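# Separate emitter holder from filter cube, stand both upright

## Task

Remove the emitter holder from the filter cube, then set the holder upright on the table next to the cube's remaining half, with both parts resting flat on the table top (see the reference image named manual).

## Robot and tools

Robot: two arms, left_arm and right_arm, each with a parallel gripper. In the scene frame the origin sits at table height halfway between the nominal arm bases, +x points out over the table, +z up, and left_arm is on the +y side (image left/right does not follow arm names). Calibrated bases: left_arm at (-0.025, +0.355, +0.025) m, quat_wxyz (+1.000, 0, 0, -0.010); right_arm at (+0.005, -0.335, +0.002) m, quat_wxyz (+1.000, 0, 0, -0.022). Hand poses, velocities and wrist-camera poses are reported in each arm's own base frame; fixed cameras and the table use the scene frame. Printed hand positions can be off by a few cm, more at full reach. The fingers point along the gripper's +z and close along its y; end_effector_position is the midpoint between the pads, about 1 cm short of the tips.

Row layout (used by execute_actions and move): a single flat list of 14 numbers covering both arms, even if one arm stays put. First 7 are left_arm, next 7 right_arm. Within each arm: wrist pitch, elbow, wrist yaw, wrist roll, shoulder, waist (all absolute joint target angles in radians), then the gripper opening from -1 (closed) to +1 (fully open). Elbow and wrist pitch have flipped signs everywhere you write or read them. Allowed ranges in your numbers: waist -2.618 to 3.054, shoulder 0.000 to 3.142, elbow -3.142 to 0.000, wrist pitch -1.571 to 1.571, wrist yaw -1.571 to 1.571, wrist roll -2.094 to 2.094. True ends may differ by up to 0.059 rad; a target farther outside than that (and beyond the current angle) gets refused, and one past the real end is clipped, possibly reported as "joint sent to its limit". To keep an arm or gripper unchanged, resend its current Joint targets and Tool commands values; writing 0 for an opening is an actual command to half-close.

execute_actions: actions is a list of actions; each action is up to 15 rows, one row per 1/30 s step, and a short action repeats its final row to fill 15 steps. cameras optional: list of names, ["all"], or []; by default images come only when actions is empty. An empty actions list gives a full status with images. Per step each joint target is kept within a lead of its measured angle (0.339 rad for waist, shoulder, elbow; 2.2 for the three wrist joints), and a target putting the hand over 200 mm from where it is gets scaled back.

move: target is either one 14-number row or a list of up to 15 rows (waypoints), all absolute joint angles as above. speed in rad/s (0.01 to 12.57, default 0.5) caps the fastest joint; one value or one per waypoint. blend (rad) rounds corners at intermediate waypoints; 0 stops at each. opening_speed (0.2 or more, per second on the -1..+1 scale) makes gripper changes gradual. grip_force in newtons per pad, 10 to 50, one number or one per arm; it persists, and low values close slowly. blocking=false returns after about 0.5 s while motion continues; a new move then replaces it. Joints travel synchronously, so grippers follow curves, and there is no collision avoidance. The result adds a move: line such as done, off_target (rest with a joint over 0.035 rad away), moving, held or fault, plus limits=held if steps were withheld.

wait: seconds from 0 to 10; the arms keep their last command, and a running move continues (wait returns early if it ends). stop: brakes the current move. zoom_image: camera (cam_head_left, cam_head_right, cam_high, cam_low, cam_left_wrist, cam_right_wrist) and region [x0, y0, x1, y1] pixels from the top-left, at most 504 by 504, on that camera's latest image. show_instructions: shows the reference image(s). finished_scene: scene = current scene number; ends it irreversibly, and the goal must hold without the robot.

Result lines: Joint positions and Joint velocities give each arm's joints in the order above (rad, rad/s) plus pad gap (m; 0.094 open). Joint targets shows what the joints are being driven to now. Tool commands shows gripper commands. grip_measured is the finger opening on the command scale; on a firmly squeezed hard part it reads a little below the part width. grip_effort_nm is averaged gripper motor effort (negative = closing), not pad force. Joint torques follow joint order without the gripper, include gravity, and joints 2, 5, 6 wrap at ±28 N m. "joint command not followed" means the clearance check altered targets. MOTOR HOT appears at 75 °C; at 90 °C an arm folds and goes idle; at 100 °C it drops. Holding loads, stretching out or pushing against the unreachable heats motors.

Avoid: dropping or releasing parts while moving, letting anything fall or be left off the table, striking the table or fixed things, fast hard contacts, arms touching or one gripper closing on the other's fingers, strain on wrist camera cables, and any arm stop. Close gently with opening_speed on fragile parts; release by commanding an opening well above grip_measured. A loose object may occasionally get nudged by itself.

Each tool is called after "Emit:" by a JSON object that holds its "op" and its "data".

Reference images:

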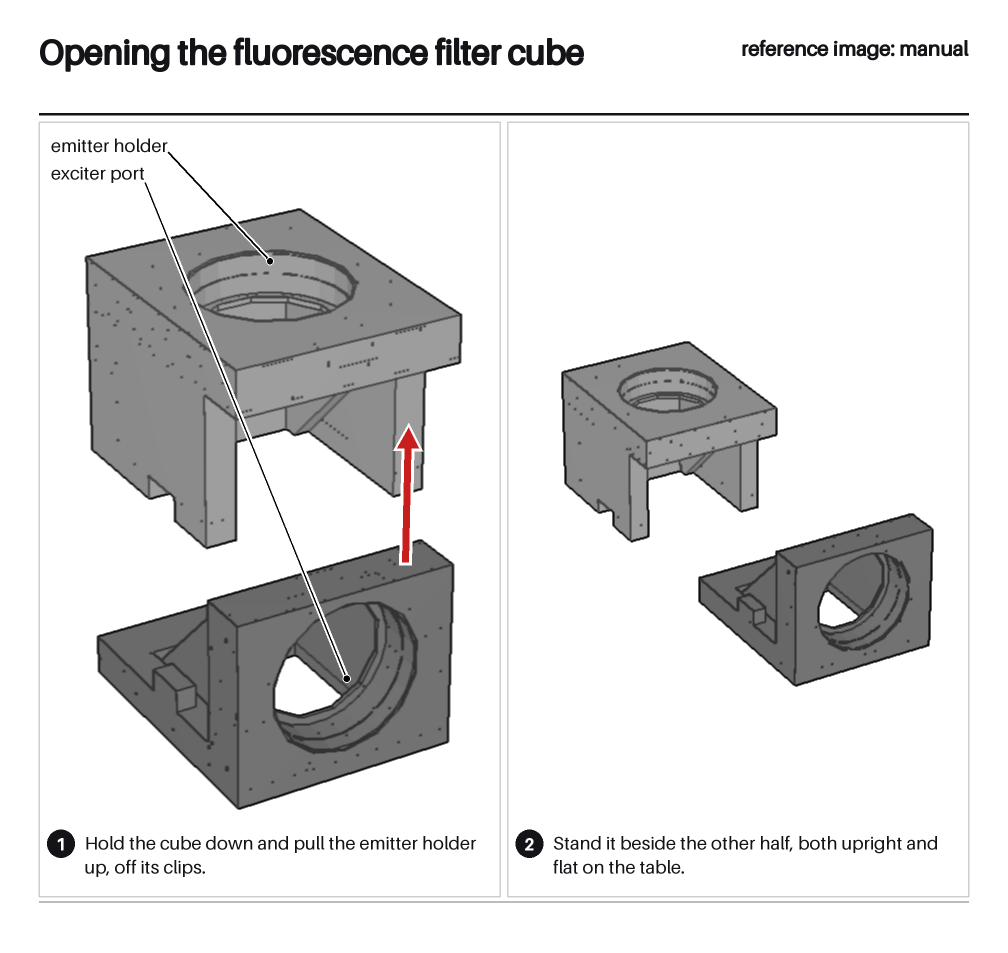

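## Session

Emit:
{"op": "execute_actions", "data": {"actions": []}}

Scene clock: 0.00 s.
left_arm: end_effector_position=(+0.3882, -0.0015, +0.3983) grip_measured=+1.000 grip_effort_nm=n/a end_effector_quat_wxyz=(+0.696, +0.000, +0.718, -0.010) | right_arm: end_effector_position=(+0.4113, -0.0020, +0.1383) grip_measured=+1.000 grip_effort_nm=n/a end_effector_quat_wxyz=(+0.613, +0.024, +0.787, -0.064)
Joint names: [wrist pitch, elbow, wrist yaw, wrist roll, shoulder, waist]
Joint positions: left_arm=[0.017 -1.05 0.016 -0.013 1.064 0.001 0.094] | right_arm=[-0.799 -0.433 0.215 -0.019 1.481 0.086 0.094]
Joint velocities: within noise
Joint torques (N m): no reading
Heat: left arm: 22 °C; right arm: 23 °C.
Joint targets: left_arm=[0.019 -1.059 0.016 -0.014 1.056 0.001] | right_arm=[-0.800 -0.441 0.217 -0.020 1.473 0.086]
Tool commands: left_gripper/opening=+1.0 right_gripper/opening=+1.0

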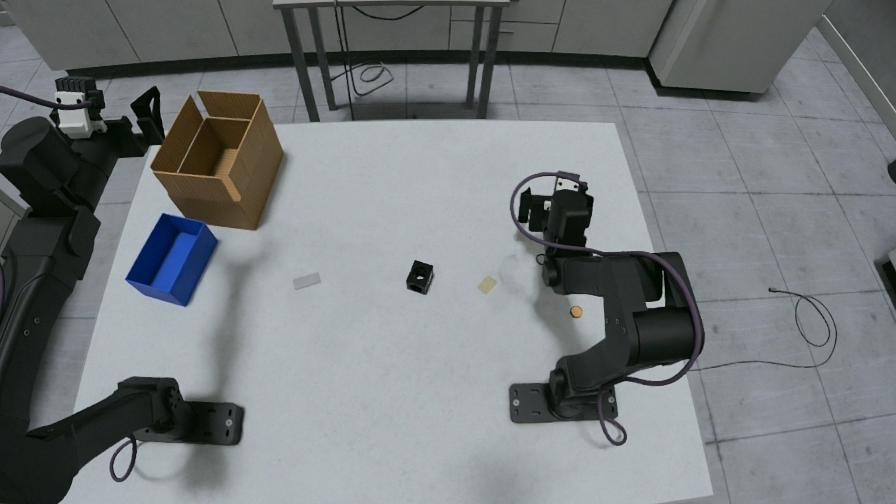

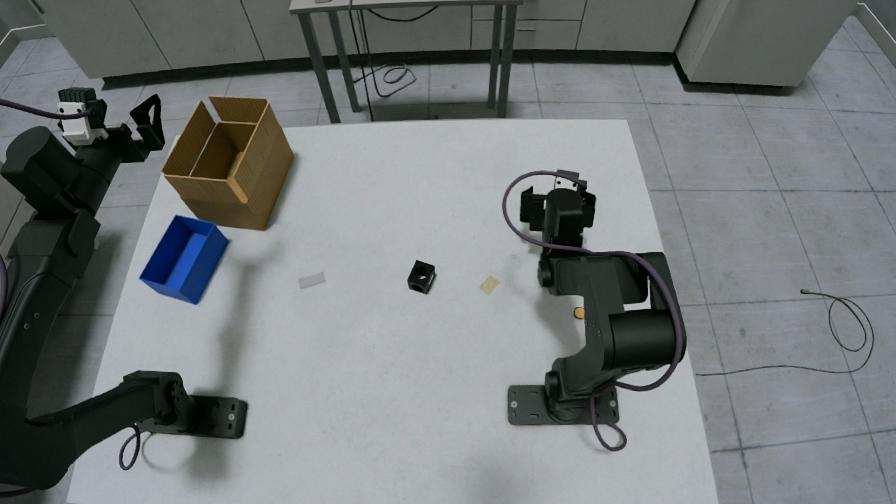

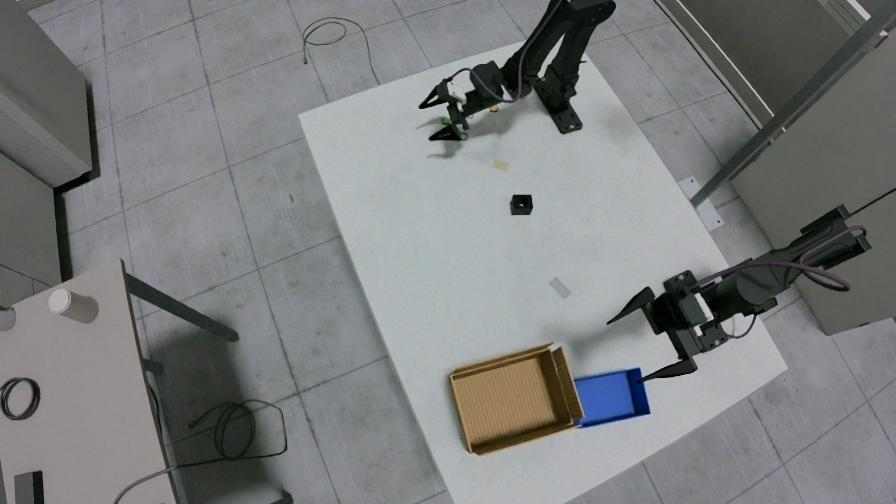

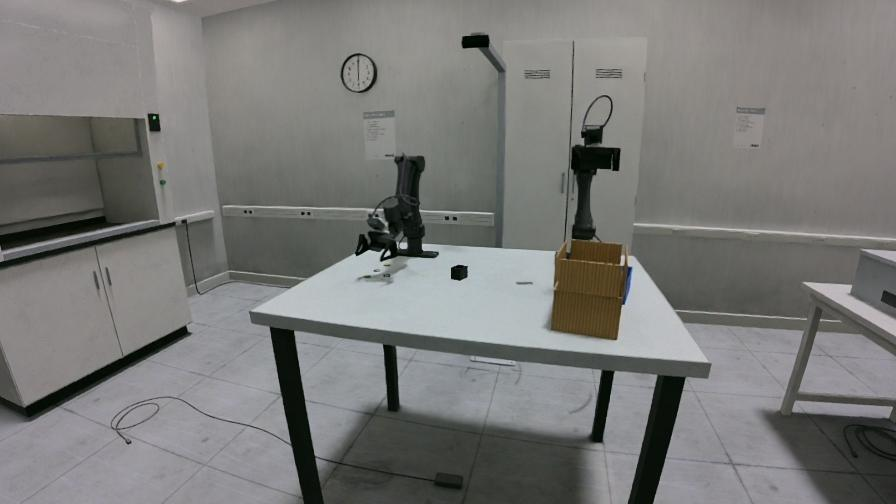

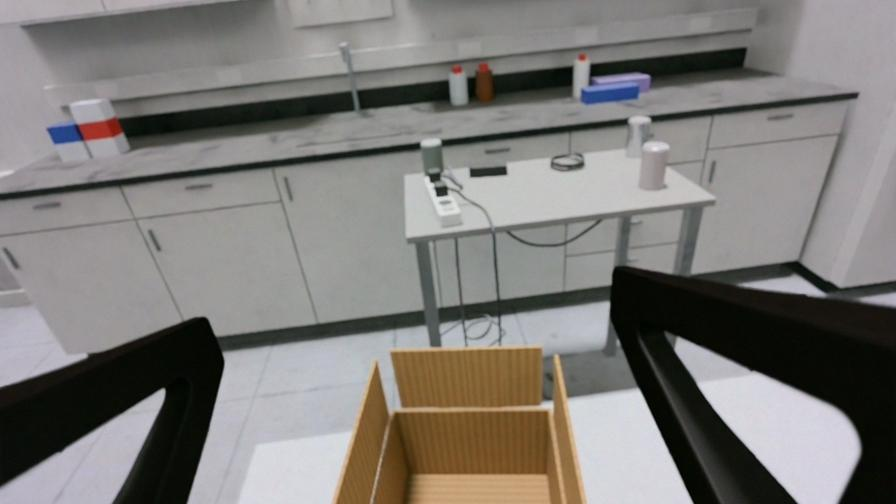

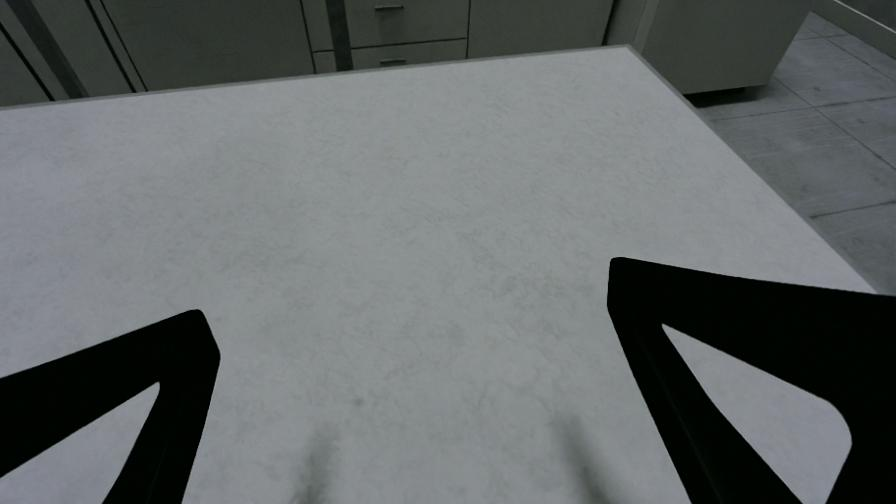

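Emit:
{"op": "zoom_image", "data": {"camera": "cam_head_left", "region": [380, 240, 460, 310]}}

Emit:
{"op": "zoom_image", "data": {"camera": "cam_high", "region": [490, 175, 560, 235]}}

Emit:
{"op": "zoom_image", "data": {"camera": "cam_low", "region": [430, 250, 490, 295]}}

Emit:
{"op": "zoom_image", "data": {"camera": "cam_head_right", "region": [380, 240, 460, 310]}}

Scaled by 6.300 from the camera's 896x504 image, which has a finer 1280x720 frame.

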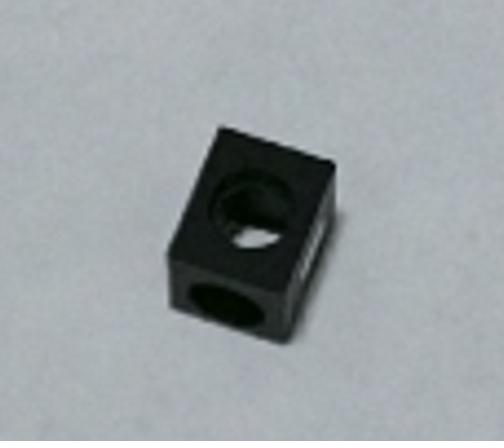

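Scaled by 7.200 from the camera's 896x504 image, which has a finer 1280x720 frame.

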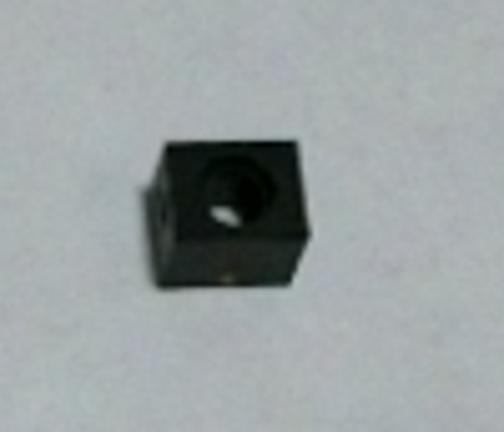

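Scaled by 8.400 from the camera's 896x504 image, which has a finer 1280x720 frame.

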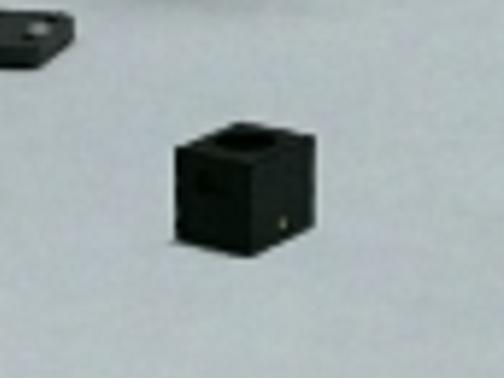

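Scaled by 6.300 from the camera's 896x504 image, which has a finer 1280x720 frame.

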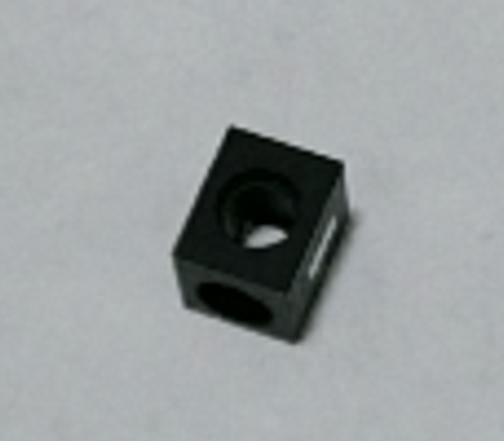

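Emit:
{"op": "move", "data": {"target": [0.019, -1.059, 0.016, -0.014, 1.056, 0.001, 1.0, 1.097, -1.224, 0.0, 0.0, 1.327, 0.866, 1.0], "speed": 1.2, "cameras": ["cam_head_left", "cam_head_right", "cam_high", "cam_right_wrist"]}}

Scene clock: 16.47 s.
left_arm: end_effector_position=(+0.3882, -0.0015, +0.3983) grip_measured=+1.000 grip_effort_nm=0.05 end_effector_quat_wxyz=(+0.696, +0.000, +0.718, -0.010) | right_arm: end_effector_position=(+0.1948, +0.2261, +0.1639) grip_measured=+1.000 grip_effort_nm=0.01 end_effector_quat_wxyz=(+0.160, -0.413, +0.894, +0.070)
Joint names: [wrist pitch, elbow, wrist yaw, wrist roll, shoulder, waist]
Joint positions: left_arm=[0.017 -1.05 0.016 -0.013 1.064 0.001 0.094] | right_arm=[1.073 -1.199 0.005 -0.007 1.347 0.859 0.094]
Joint torques (N m): left_arm=[-1.99 -6.61 -0.01 -0.02 -2.84 0.08] | right_arm=[-0.71 -9.02 -0.06 0.05 -6.16 0.53]
Heat: left arm: 26 °C; right arm: 24 °C.
Joint targets: left_arm=[0.019 -1.059 0.016 -0.014 1.056 0.001] | right_arm=[1.097 -1.224 0.000 0.000 1.327 0.866]
move: done
Images, in order (width x height): cam_head_left 896x504, cam_head_right 896x504, cam_high 896x504, cam_right_wrist 896x504.

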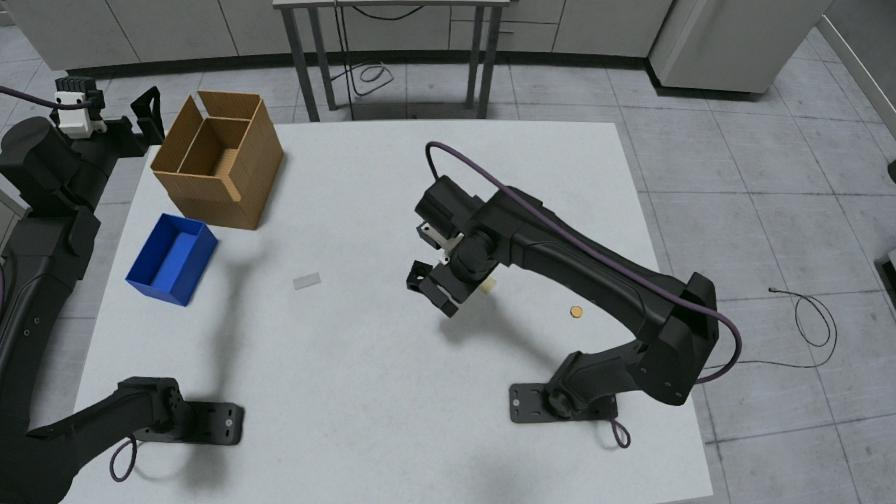

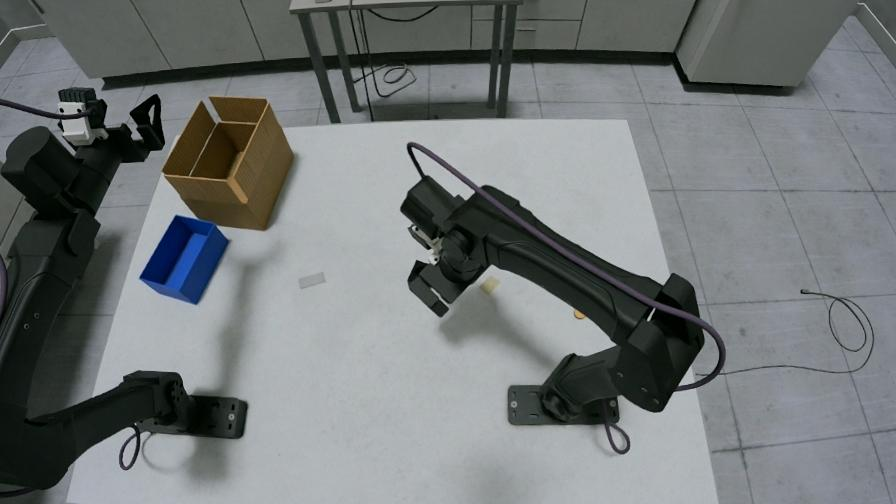

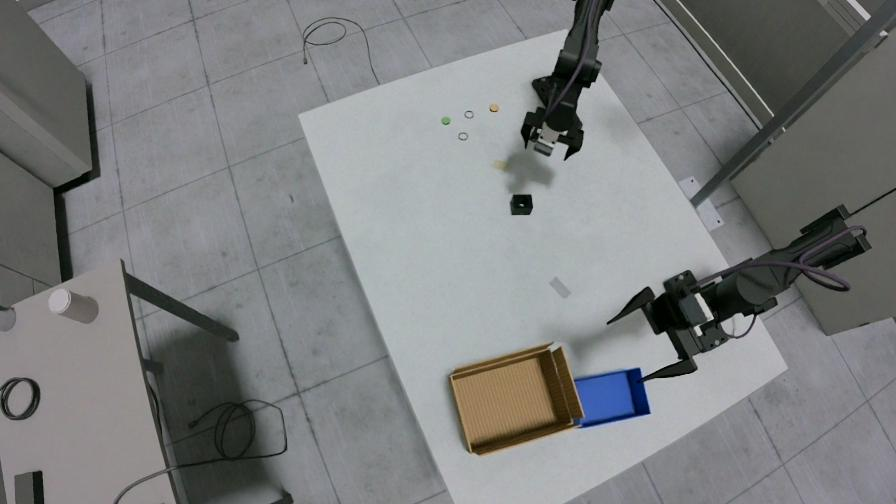

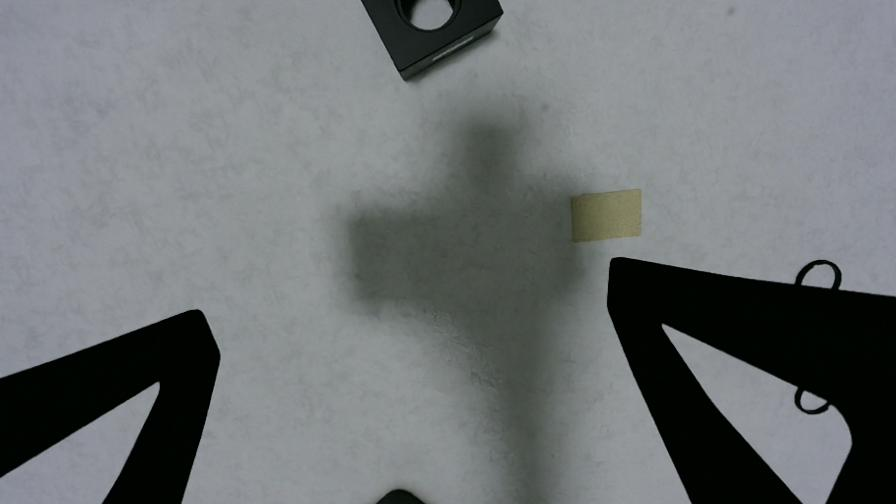

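Emit:
{"op": "zoom_image", "data": {"camera": "cam_right_wrist", "region": [330, 0, 530, 110]}}

Scaled by 2.520 from the camera's 896x504 image, which has a finer 1280x720 frame.

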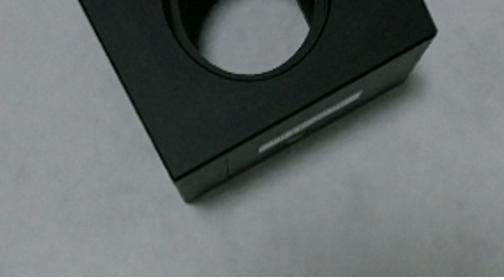

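Emit:
{"op": "move", "data": {"target": [-0.655, -0.62, -0.804, -0.505, 1.90, -1.247, 1.0, 1.445, -2.12, 0.0, 1.15, 2.155, 0.845, 1.0], "speed": 1.0, "cameras": ["cam_head_left", "cam_high", "cam_left_wrist", "cam_right_wrist"]}}

Scene clock: 27.07 s.
left_arm: end_effector_position=(+0.2456, -0.3342, +0.0384) grip_measured=+1.000 grip_effort_nm=0.08 end_effector_quat_wxyz=(+0.531, +0.142, +0.829, -0.105) | right_arm: end_effector_position=(+0.2880, +0.3306, +0.1414) grip_measured=+1.000 grip_effort_nm=0.02 end_effector_quat_wxyz=(+0.031, +0.143, +0.988, +0.049)
Joint names: [wrist pitch, elbow, wrist yaw, wrist roll, shoulder, waist]
Joint positions: left_arm=[-0.64 -0.625 -0.784 -0.495 1.888 -1.252 0.094] | right_arm=[1.41 -2.095 -0.002 1.139 2.139 0.851 0.094]
Joint torques (N m): left_arm=[-1.78 -3.25 -0.44 -0.1 -5.89 0.42] | right_arm=[-0.17 -8.5 0.02 0.13 -9.91 -0.59]
Heat: left arm: 27 °C; right arm: 23 °C.
Joint targets: left_arm=[-0.655 -0.620 -0.804 -0.505 1.900 -1.247] | right_arm=[1.445 -2.120 0.000 1.150 2.155 0.845]
move: done
Images, in order (width x height): cam_head_left 896x504, cam_high 896x504, cam_left_wrist 896x504, cam_right_wrist 896x504.

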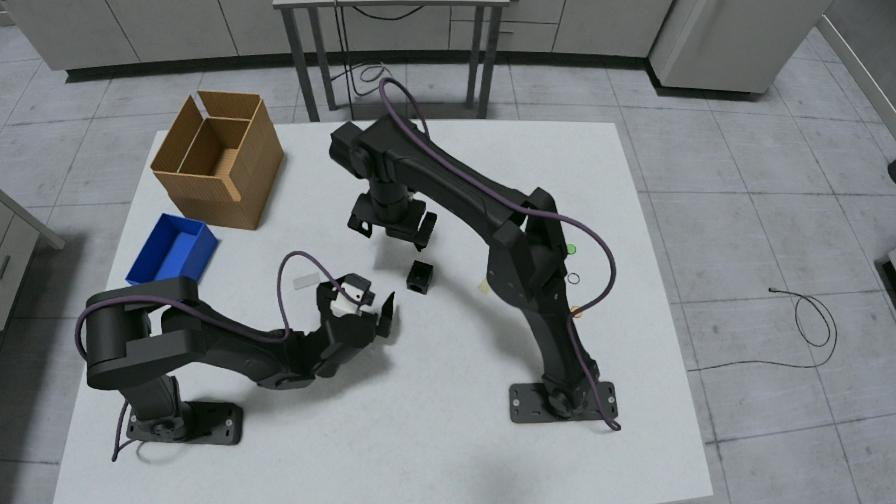

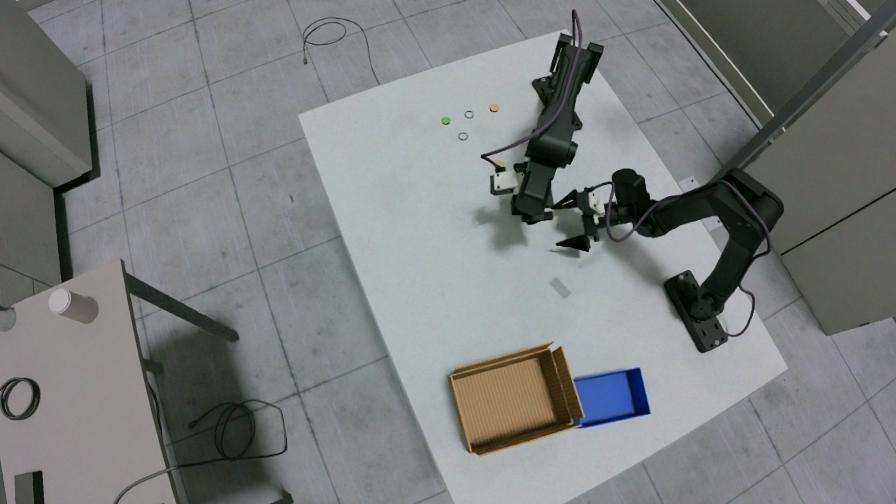

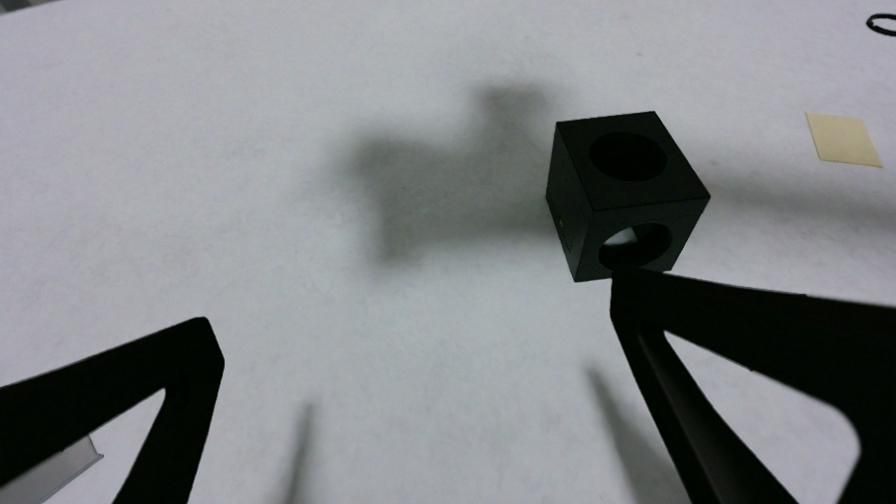

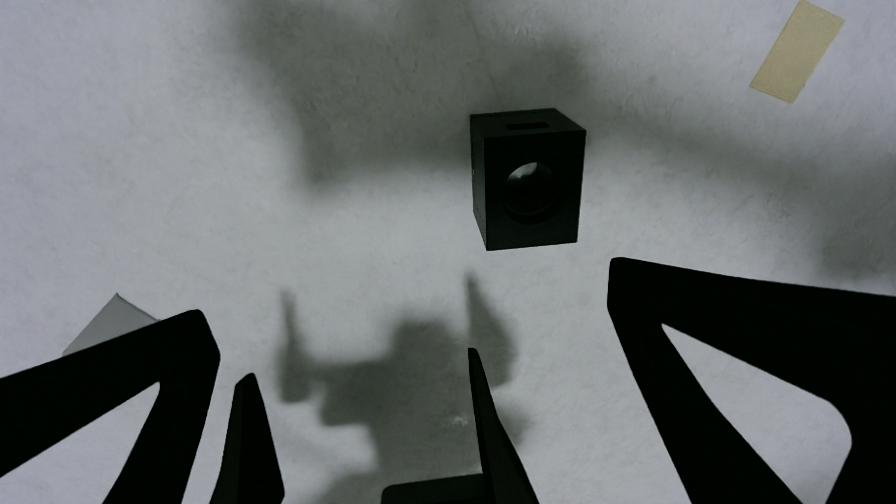

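Emit:
{"op": "zoom_image", "data": {"camera": "cam_left_wrist", "region": [530, 90, 730, 300]}}

Emit:
{"op": "zoom_image", "data": {"camera": "cam_right_wrist", "region": [440, 90, 620, 270]}}

Scaled by 2.400 from the camera's 896x504 image, which has a finer 1280x720 frame.

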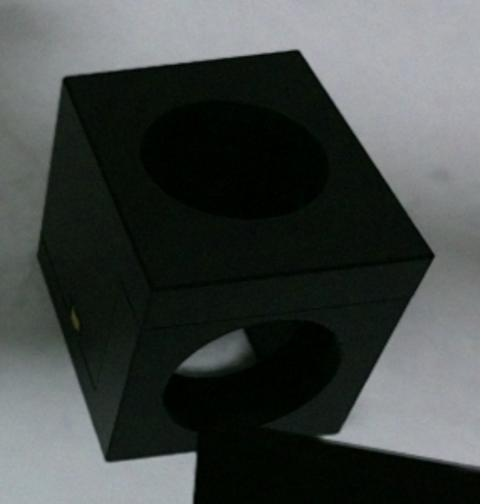

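Scaled by 2.800 from the camera's 896x504 image, which has a finer 1280x720 frame.

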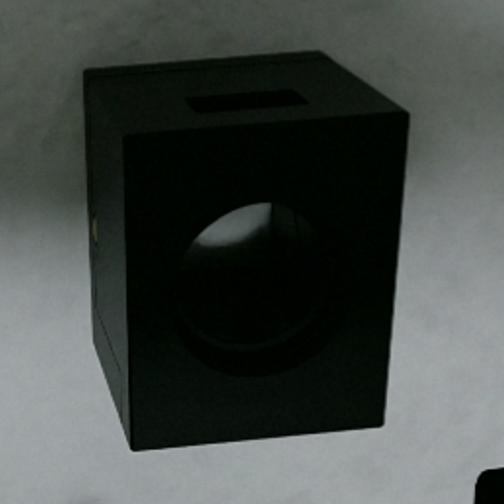

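Emit:
{"op": "move", "data": {"target": [-0.463, -0.950, -0.940, -0.670, 2.187, -1.396, 1.0, 1.369, -1.886, 0.0, 1.142, 2.10, 0.810, 1.0], "speed": 0.8, "cameras": ["cam_head_left", "cam_left_wrist", "cam_right_wrist"]}}

Scene clock: 44.07 s.
left_arm: end_effector_position=(+0.2174, -0.4053, +0.0026) grip_measured=+1.000 grip_effort_nm=0.08 end_effector_quat_wxyz=(+0.532, +0.134, +0.831, -0.095) | right_arm: end_effector_position=(+0.2775, +0.2966, +0.0894) grip_measured=+1.000 grip_effort_nm=0.02 end_effector_quat_wxyz=(-0.010, +0.161, +0.987, -0.012)
Joint names: [wrist pitch, elbow, wrist yaw, wrist roll, shoulder, waist]
Joint positions: left_arm=[-0.479 -0.932 -0.917 -0.658 2.166 -1.397 0.094] | right_arm=[1.358 -1.894 -0.003 1.139 2.139 0.815 0.094]
Joint torques (N m): left_arm=[-1.38 -4.98 -0.64 -0.15 -7.27 0.16] | right_arm=[-0.13 -5.11 0.02 0 -14.31 -0.47]
Heat: left arm: 27 °C; right arm: 23 °C.
Joint targets: left_arm=[-0.463 -0.950 -0.940 -0.670 2.187 -1.396] | right_arm=[1.369 -1.886 0.000 1.142 2.100 0.810]
move: off_target (right_arm); right_arm: the shoulder is farthest, 0.039 rad from its target
Images, in order (width x height): cam_head_left 896x504, cam_left_wrist 896x504, cam_right_wrist 896x504.

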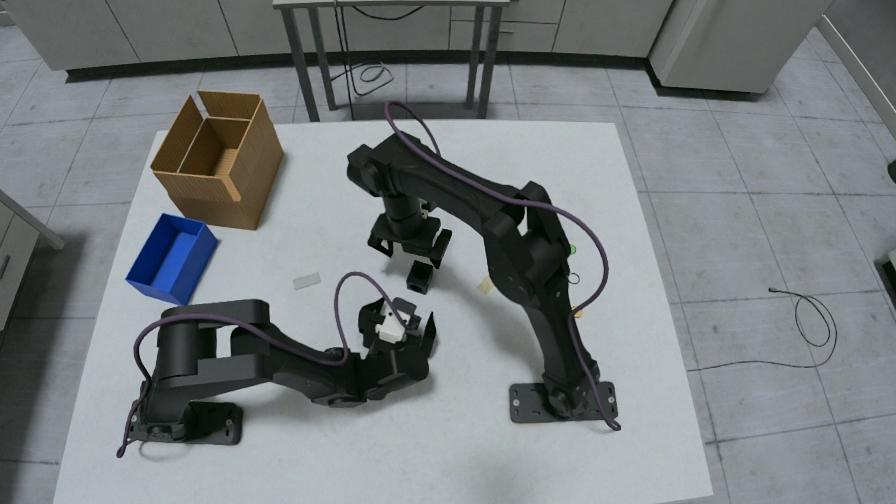

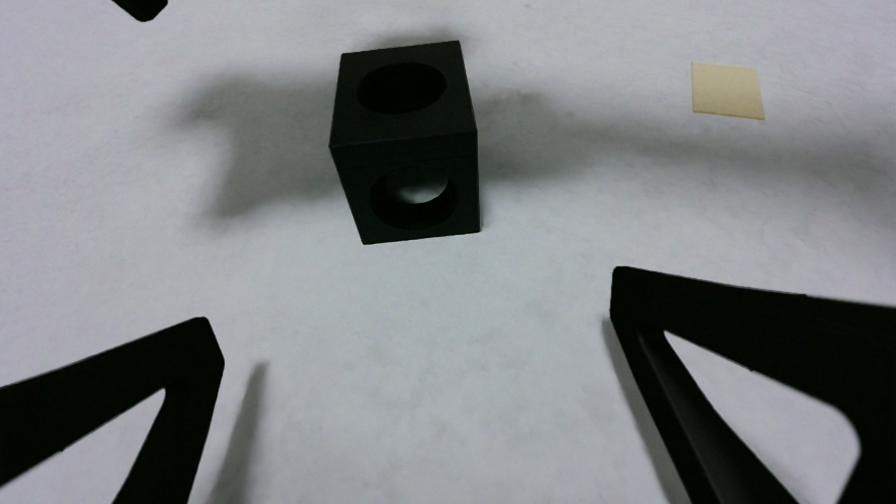

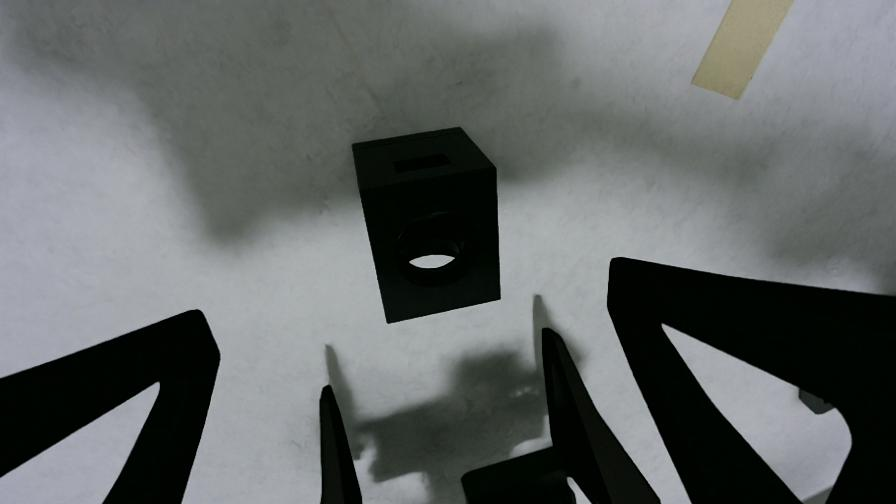

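Emit:
{"op": "move", "data": {"target": [-0.526, -1.033, -0.84, -0.56, 2.25, -1.317, 1.0, 1.298, -1.786, 0.0, 1.11, 2.057, 0.806, 1.0], "speed": 0.4, "cameras": ["cam_head_left", "cam_left_wrist", "cam_right_wrist"]}}

Scene clock: 51.93 s.
left_arm: end_effector_position=(+0.2476, -0.4214, -0.0033) grip_measured=+1.000 grip_effort_nm=0.08 end_effector_quat_wxyz=(+0.524, +0.147, +0.834, -0.096) | right_arm: end_effector_position=(+0.2732, +0.2920, +0.0791) grip_measured=+1.000 grip_effort_nm=0.02 end_effector_quat_wxyz=(-0.007, +0.148, +0.989, -0.008)
Joint names: [wrist pitch, elbow, wrist yaw, wrist roll, shoulder, waist]
Joint positions: left_arm=[-0.512 -1.014 -0.832 -0.564 2.225 -1.318 0.094] | right_arm=[1.287 -1.797 -0.003 1.112 2.103 0.815 0.094]
Joint torques (N m): left_arm=[-1.75 -5.18 -0.42 0.06 -7.66 0.16] | right_arm=[-0.11 -4.89 0.02 -0.06 -14.61 -0.84]
Heat: left arm: 26 °C; right arm: 25 °C.
Joint targets: left_arm=[-0.526 -1.033 -0.840 -0.560 2.250 -1.317] | right_arm=[1.298 -1.786 0.000 1.110 2.057 0.806]
move: off_target (right_arm); right_arm: the shoulder is farthest, 0.046 rad from its target
Images, in order (width x height): cam_head_left 896x504, cam_left_wrist 896x504, cam_right_wrist 896x504.

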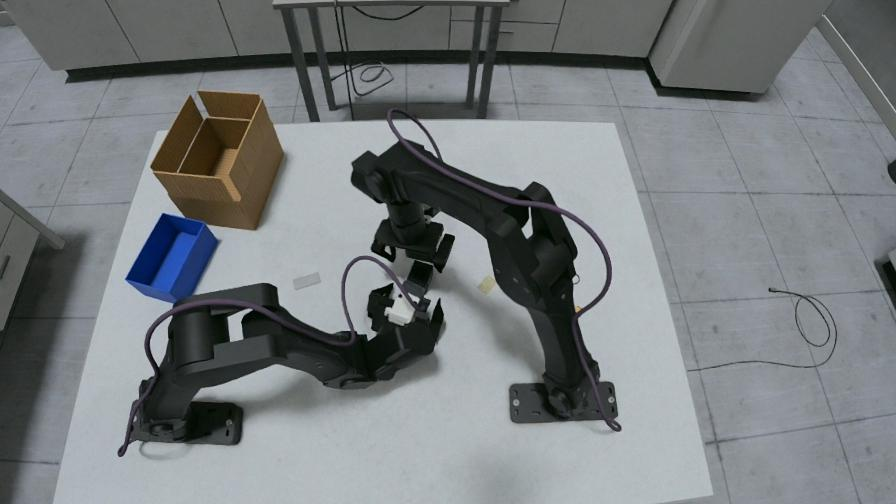

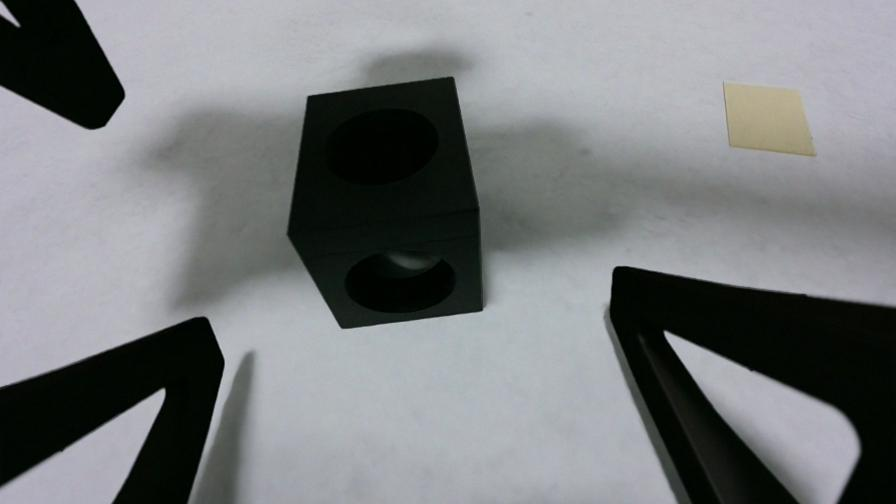

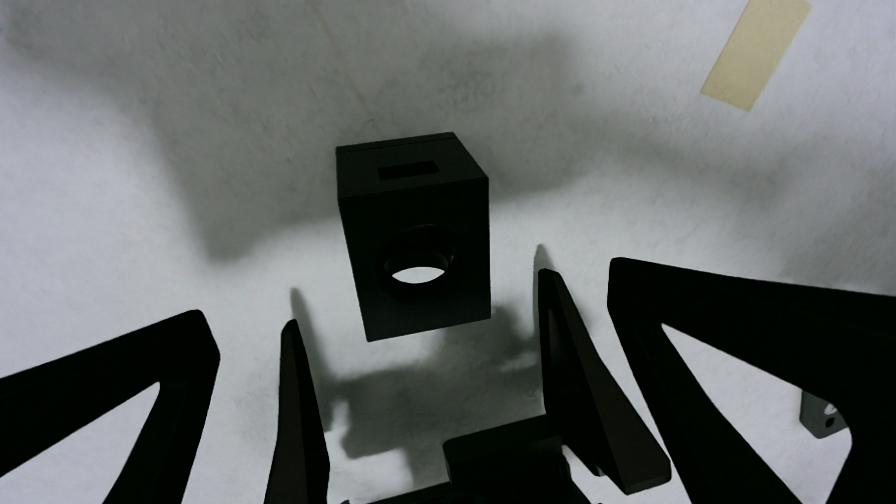

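Emit:
{"op": "move", "data": {"target": [-0.532, -1.077, -0.848, -0.54, 2.281, -1.289, 1.0, 1.162, -1.65, 0.0, 1.11, 2.036, 0.803, 1.0], "speed": 0.4, "cameras": ["cam_head_left", "cam_left_wrist", "cam_right_wrist"]}}

Scene clock: 75.23 s.
left_arm: end_effector_position=(+0.2603, -0.4266, -0.0035) grip_measured=+1.000 grip_effort_nm=0.08 end_effector_quat_wxyz=(+0.529, +0.141, +0.832, -0.093) | right_arm: end_effector_position=(+0.2716, +0.2882, +0.0531) grip_measured=+1.000 grip_effort_nm=0.03 end_effector_quat_wxyz=(-0.002, +0.150, +0.989, +0.000)
Joint names: [wrist pitch, elbow, wrist yaw, wrist roll, shoulder, waist]
Joint positions: left_arm=[-0.518 -1.058 -0.832 -0.543 2.255 -1.295 0.094] | right_arm=[1.152 -1.659 -0.003 1.112 2.08 0.811 0.094]
Joint torques (N m): left_arm=[-1.75 -5.24 -0.45 -0.01 -7.9 0.51] | right_arm=[-0.18 -5.04 0.02 -0.02 -14.24 -0.79]
Heat: left arm: 26 °C; right arm: 29 °C.
Joint targets: left_arm=[-0.532 -1.077 -0.848 -0.540 2.281 -1.289] | right_arm=[1.162 -1.650 0.000 1.110 2.036 0.803]
move: off_target (right_arm); right_arm: the shoulder is farthest, 0.044 rad from its target
Images, in order (width x height): cam_head_left 896x504, cam_left_wrist 896x504, cam_right_wrist 896x504.

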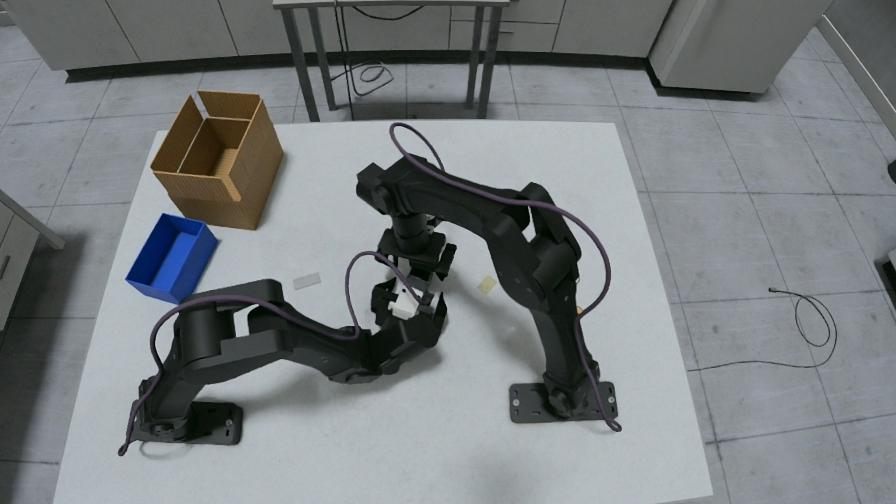

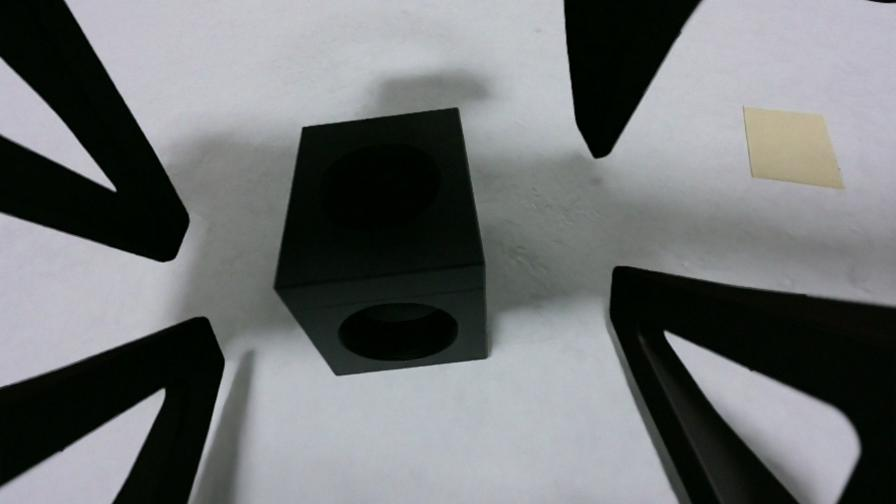

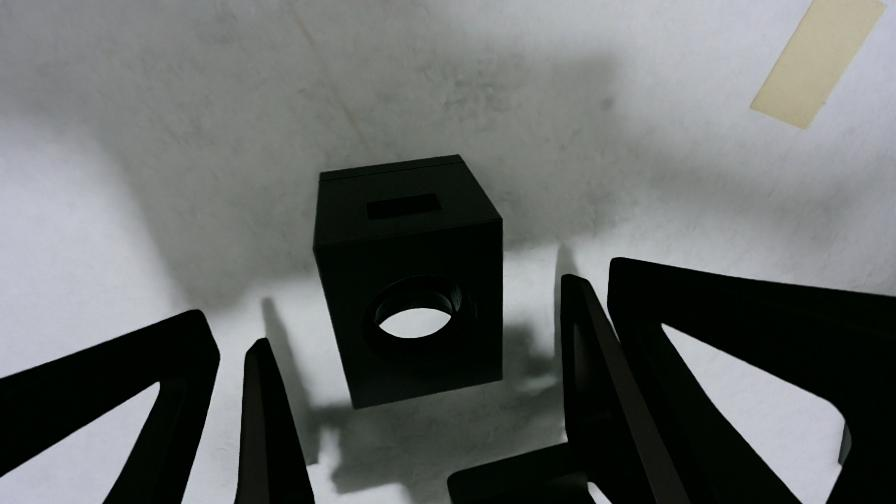

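Emit:
{"op": "move", "data": {"target": [-0.532, -1.077, -0.864, -0.54, 2.281, -1.285, 1.0, 1.079, -1.592, 0.0, 1.11, 2.119, 0.797, 1.0], "speed": 0.3, "cameras": ["cam_left_wrist", "cam_right_wrist"]}}

Scene clock: 81.40 s.
left_arm: end_effector_position=(+0.2629, -0.4241, -0.0025) grip_measured=+1.000 grip_effort_nm=0.08 end_effector_quat_wxyz=(+0.532, +0.137, +0.831, -0.088) | right_arm: end_effector_position=(+0.2743, +0.2874, +0.0308) grip_measured=+1.000 grip_effort_nm=0.03 end_effector_quat_wxyz=(-0.001, +0.153, +0.988, +0.001)
Joint names: [wrist pitch, elbow, wrist yaw, wrist roll, shoulder, waist]
Joint positions: left_arm=[-0.518 -1.058 -0.843 -0.543 2.255 -1.291 0.094] | right_arm=[1.069 -1.601 -0.003 1.112 2.101 0.805 0.094]
Joint torques (N m): left_arm=[-1.76 -5.27 -0.49 0 -7.88 0.55] | right_arm=[-0.16 -4.94 0.04 -0.05 -9.2 -0.69]
Heat: left arm: 27 °C; right arm: 29 °C.
Joint targets: left_arm=[-0.532 -1.077 -0.864 -0.540 2.281 -1.285] | right_arm=[1.079 -1.592 0.000 1.110 2.119 0.797]
move: done
Images, in order (width x height): cam_left_wrist 896x504, cam_right_wrist 896x504.

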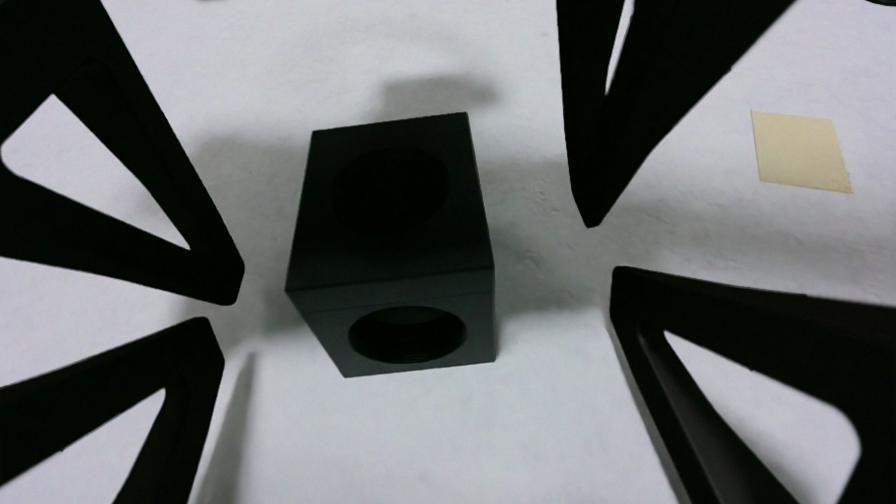

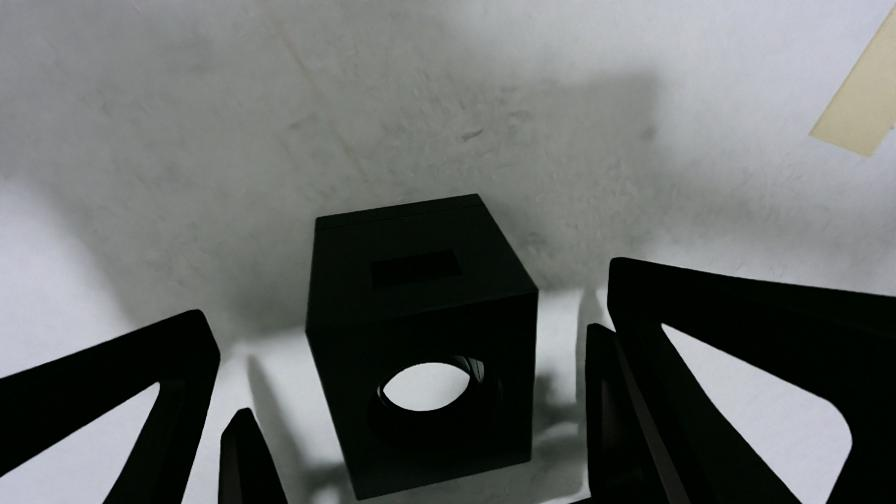

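Emit:
{"op": "move", "data": {"target": [-0.532, -1.077, -0.864, -0.54, 2.281, -1.285, -0.26, 1.079, -1.592, 0.0, 1.11, 2.119, 0.797, -0.26], "opening_speed": 0.6, "grip_force": 40, "cameras": ["cam_head_left", "cam_left_wrist", "cam_right_wrist"]}}

Scene clock: 85.20 s.
left_arm: end_effector_position=(+0.2633, -0.4234, -0.0022) grip_measured=-0.182 grip_effort_nm=-0.78 end_effector_quat_wxyz=(+0.534, +0.135, +0.830, -0.087) | right_arm: end_effector_position=(+0.2747, +0.2864, +0.0308) grip_measured=-0.123 grip_effort_nm=-0.79 end_effector_quat_wxyz=(-0.001, +0.151, +0.988, +0.000)
Joint names: [wrist pitch, elbow, wrist yaw, wrist roll, shoulder, waist]
Joint positions: left_arm=[-0.518 -1.058 -0.848 -0.545 2.255 -1.291 0.038] | right_arm=[1.071 -1.601 -0.003 1.106 2.101 0.802 0.041]
Joint torques (N m): left_arm=[-1.76 -5.22 -0.45 0.03 -7.9 0.55] | right_arm=[-0.22 -4.97 0.02 0.01 -9.13 -0.5]
Heat: left arm: 27 °C; right arm: 29 °C.
Joint targets: left_arm=[-0.532 -1.077 -0.864 -0.540 2.281 -1.285] | right_arm=[1.079 -1.592 0.000 1.110 2.119 0.797]
grip_force (N): 40, 40
move: done
Images, in order (width x height): cam_head_left 896x504, cam_left_wrist 896x504, cam_right_wrist 896x504.

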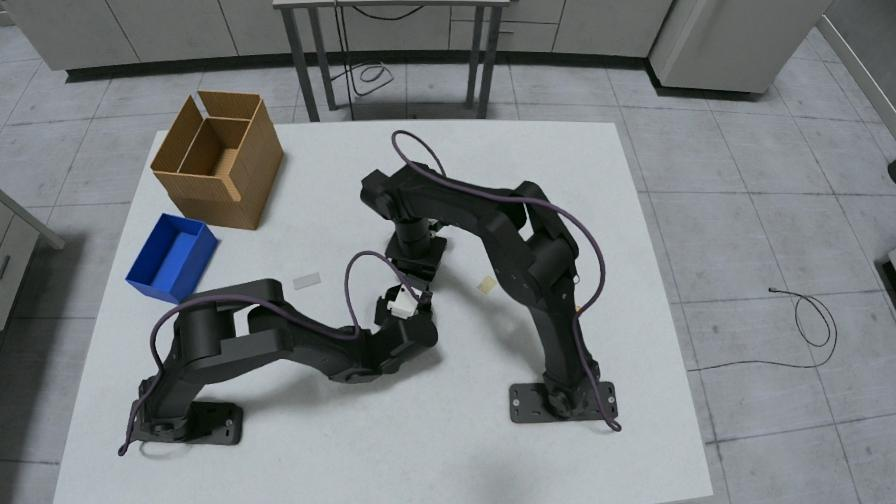

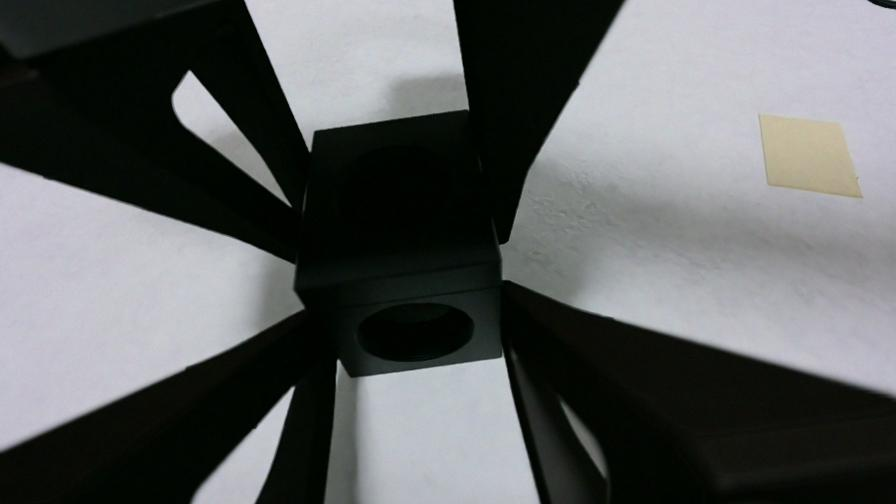

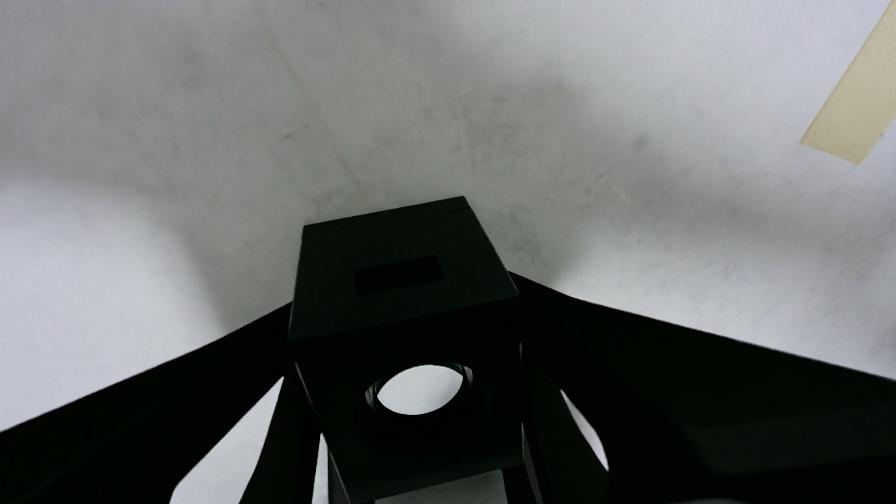

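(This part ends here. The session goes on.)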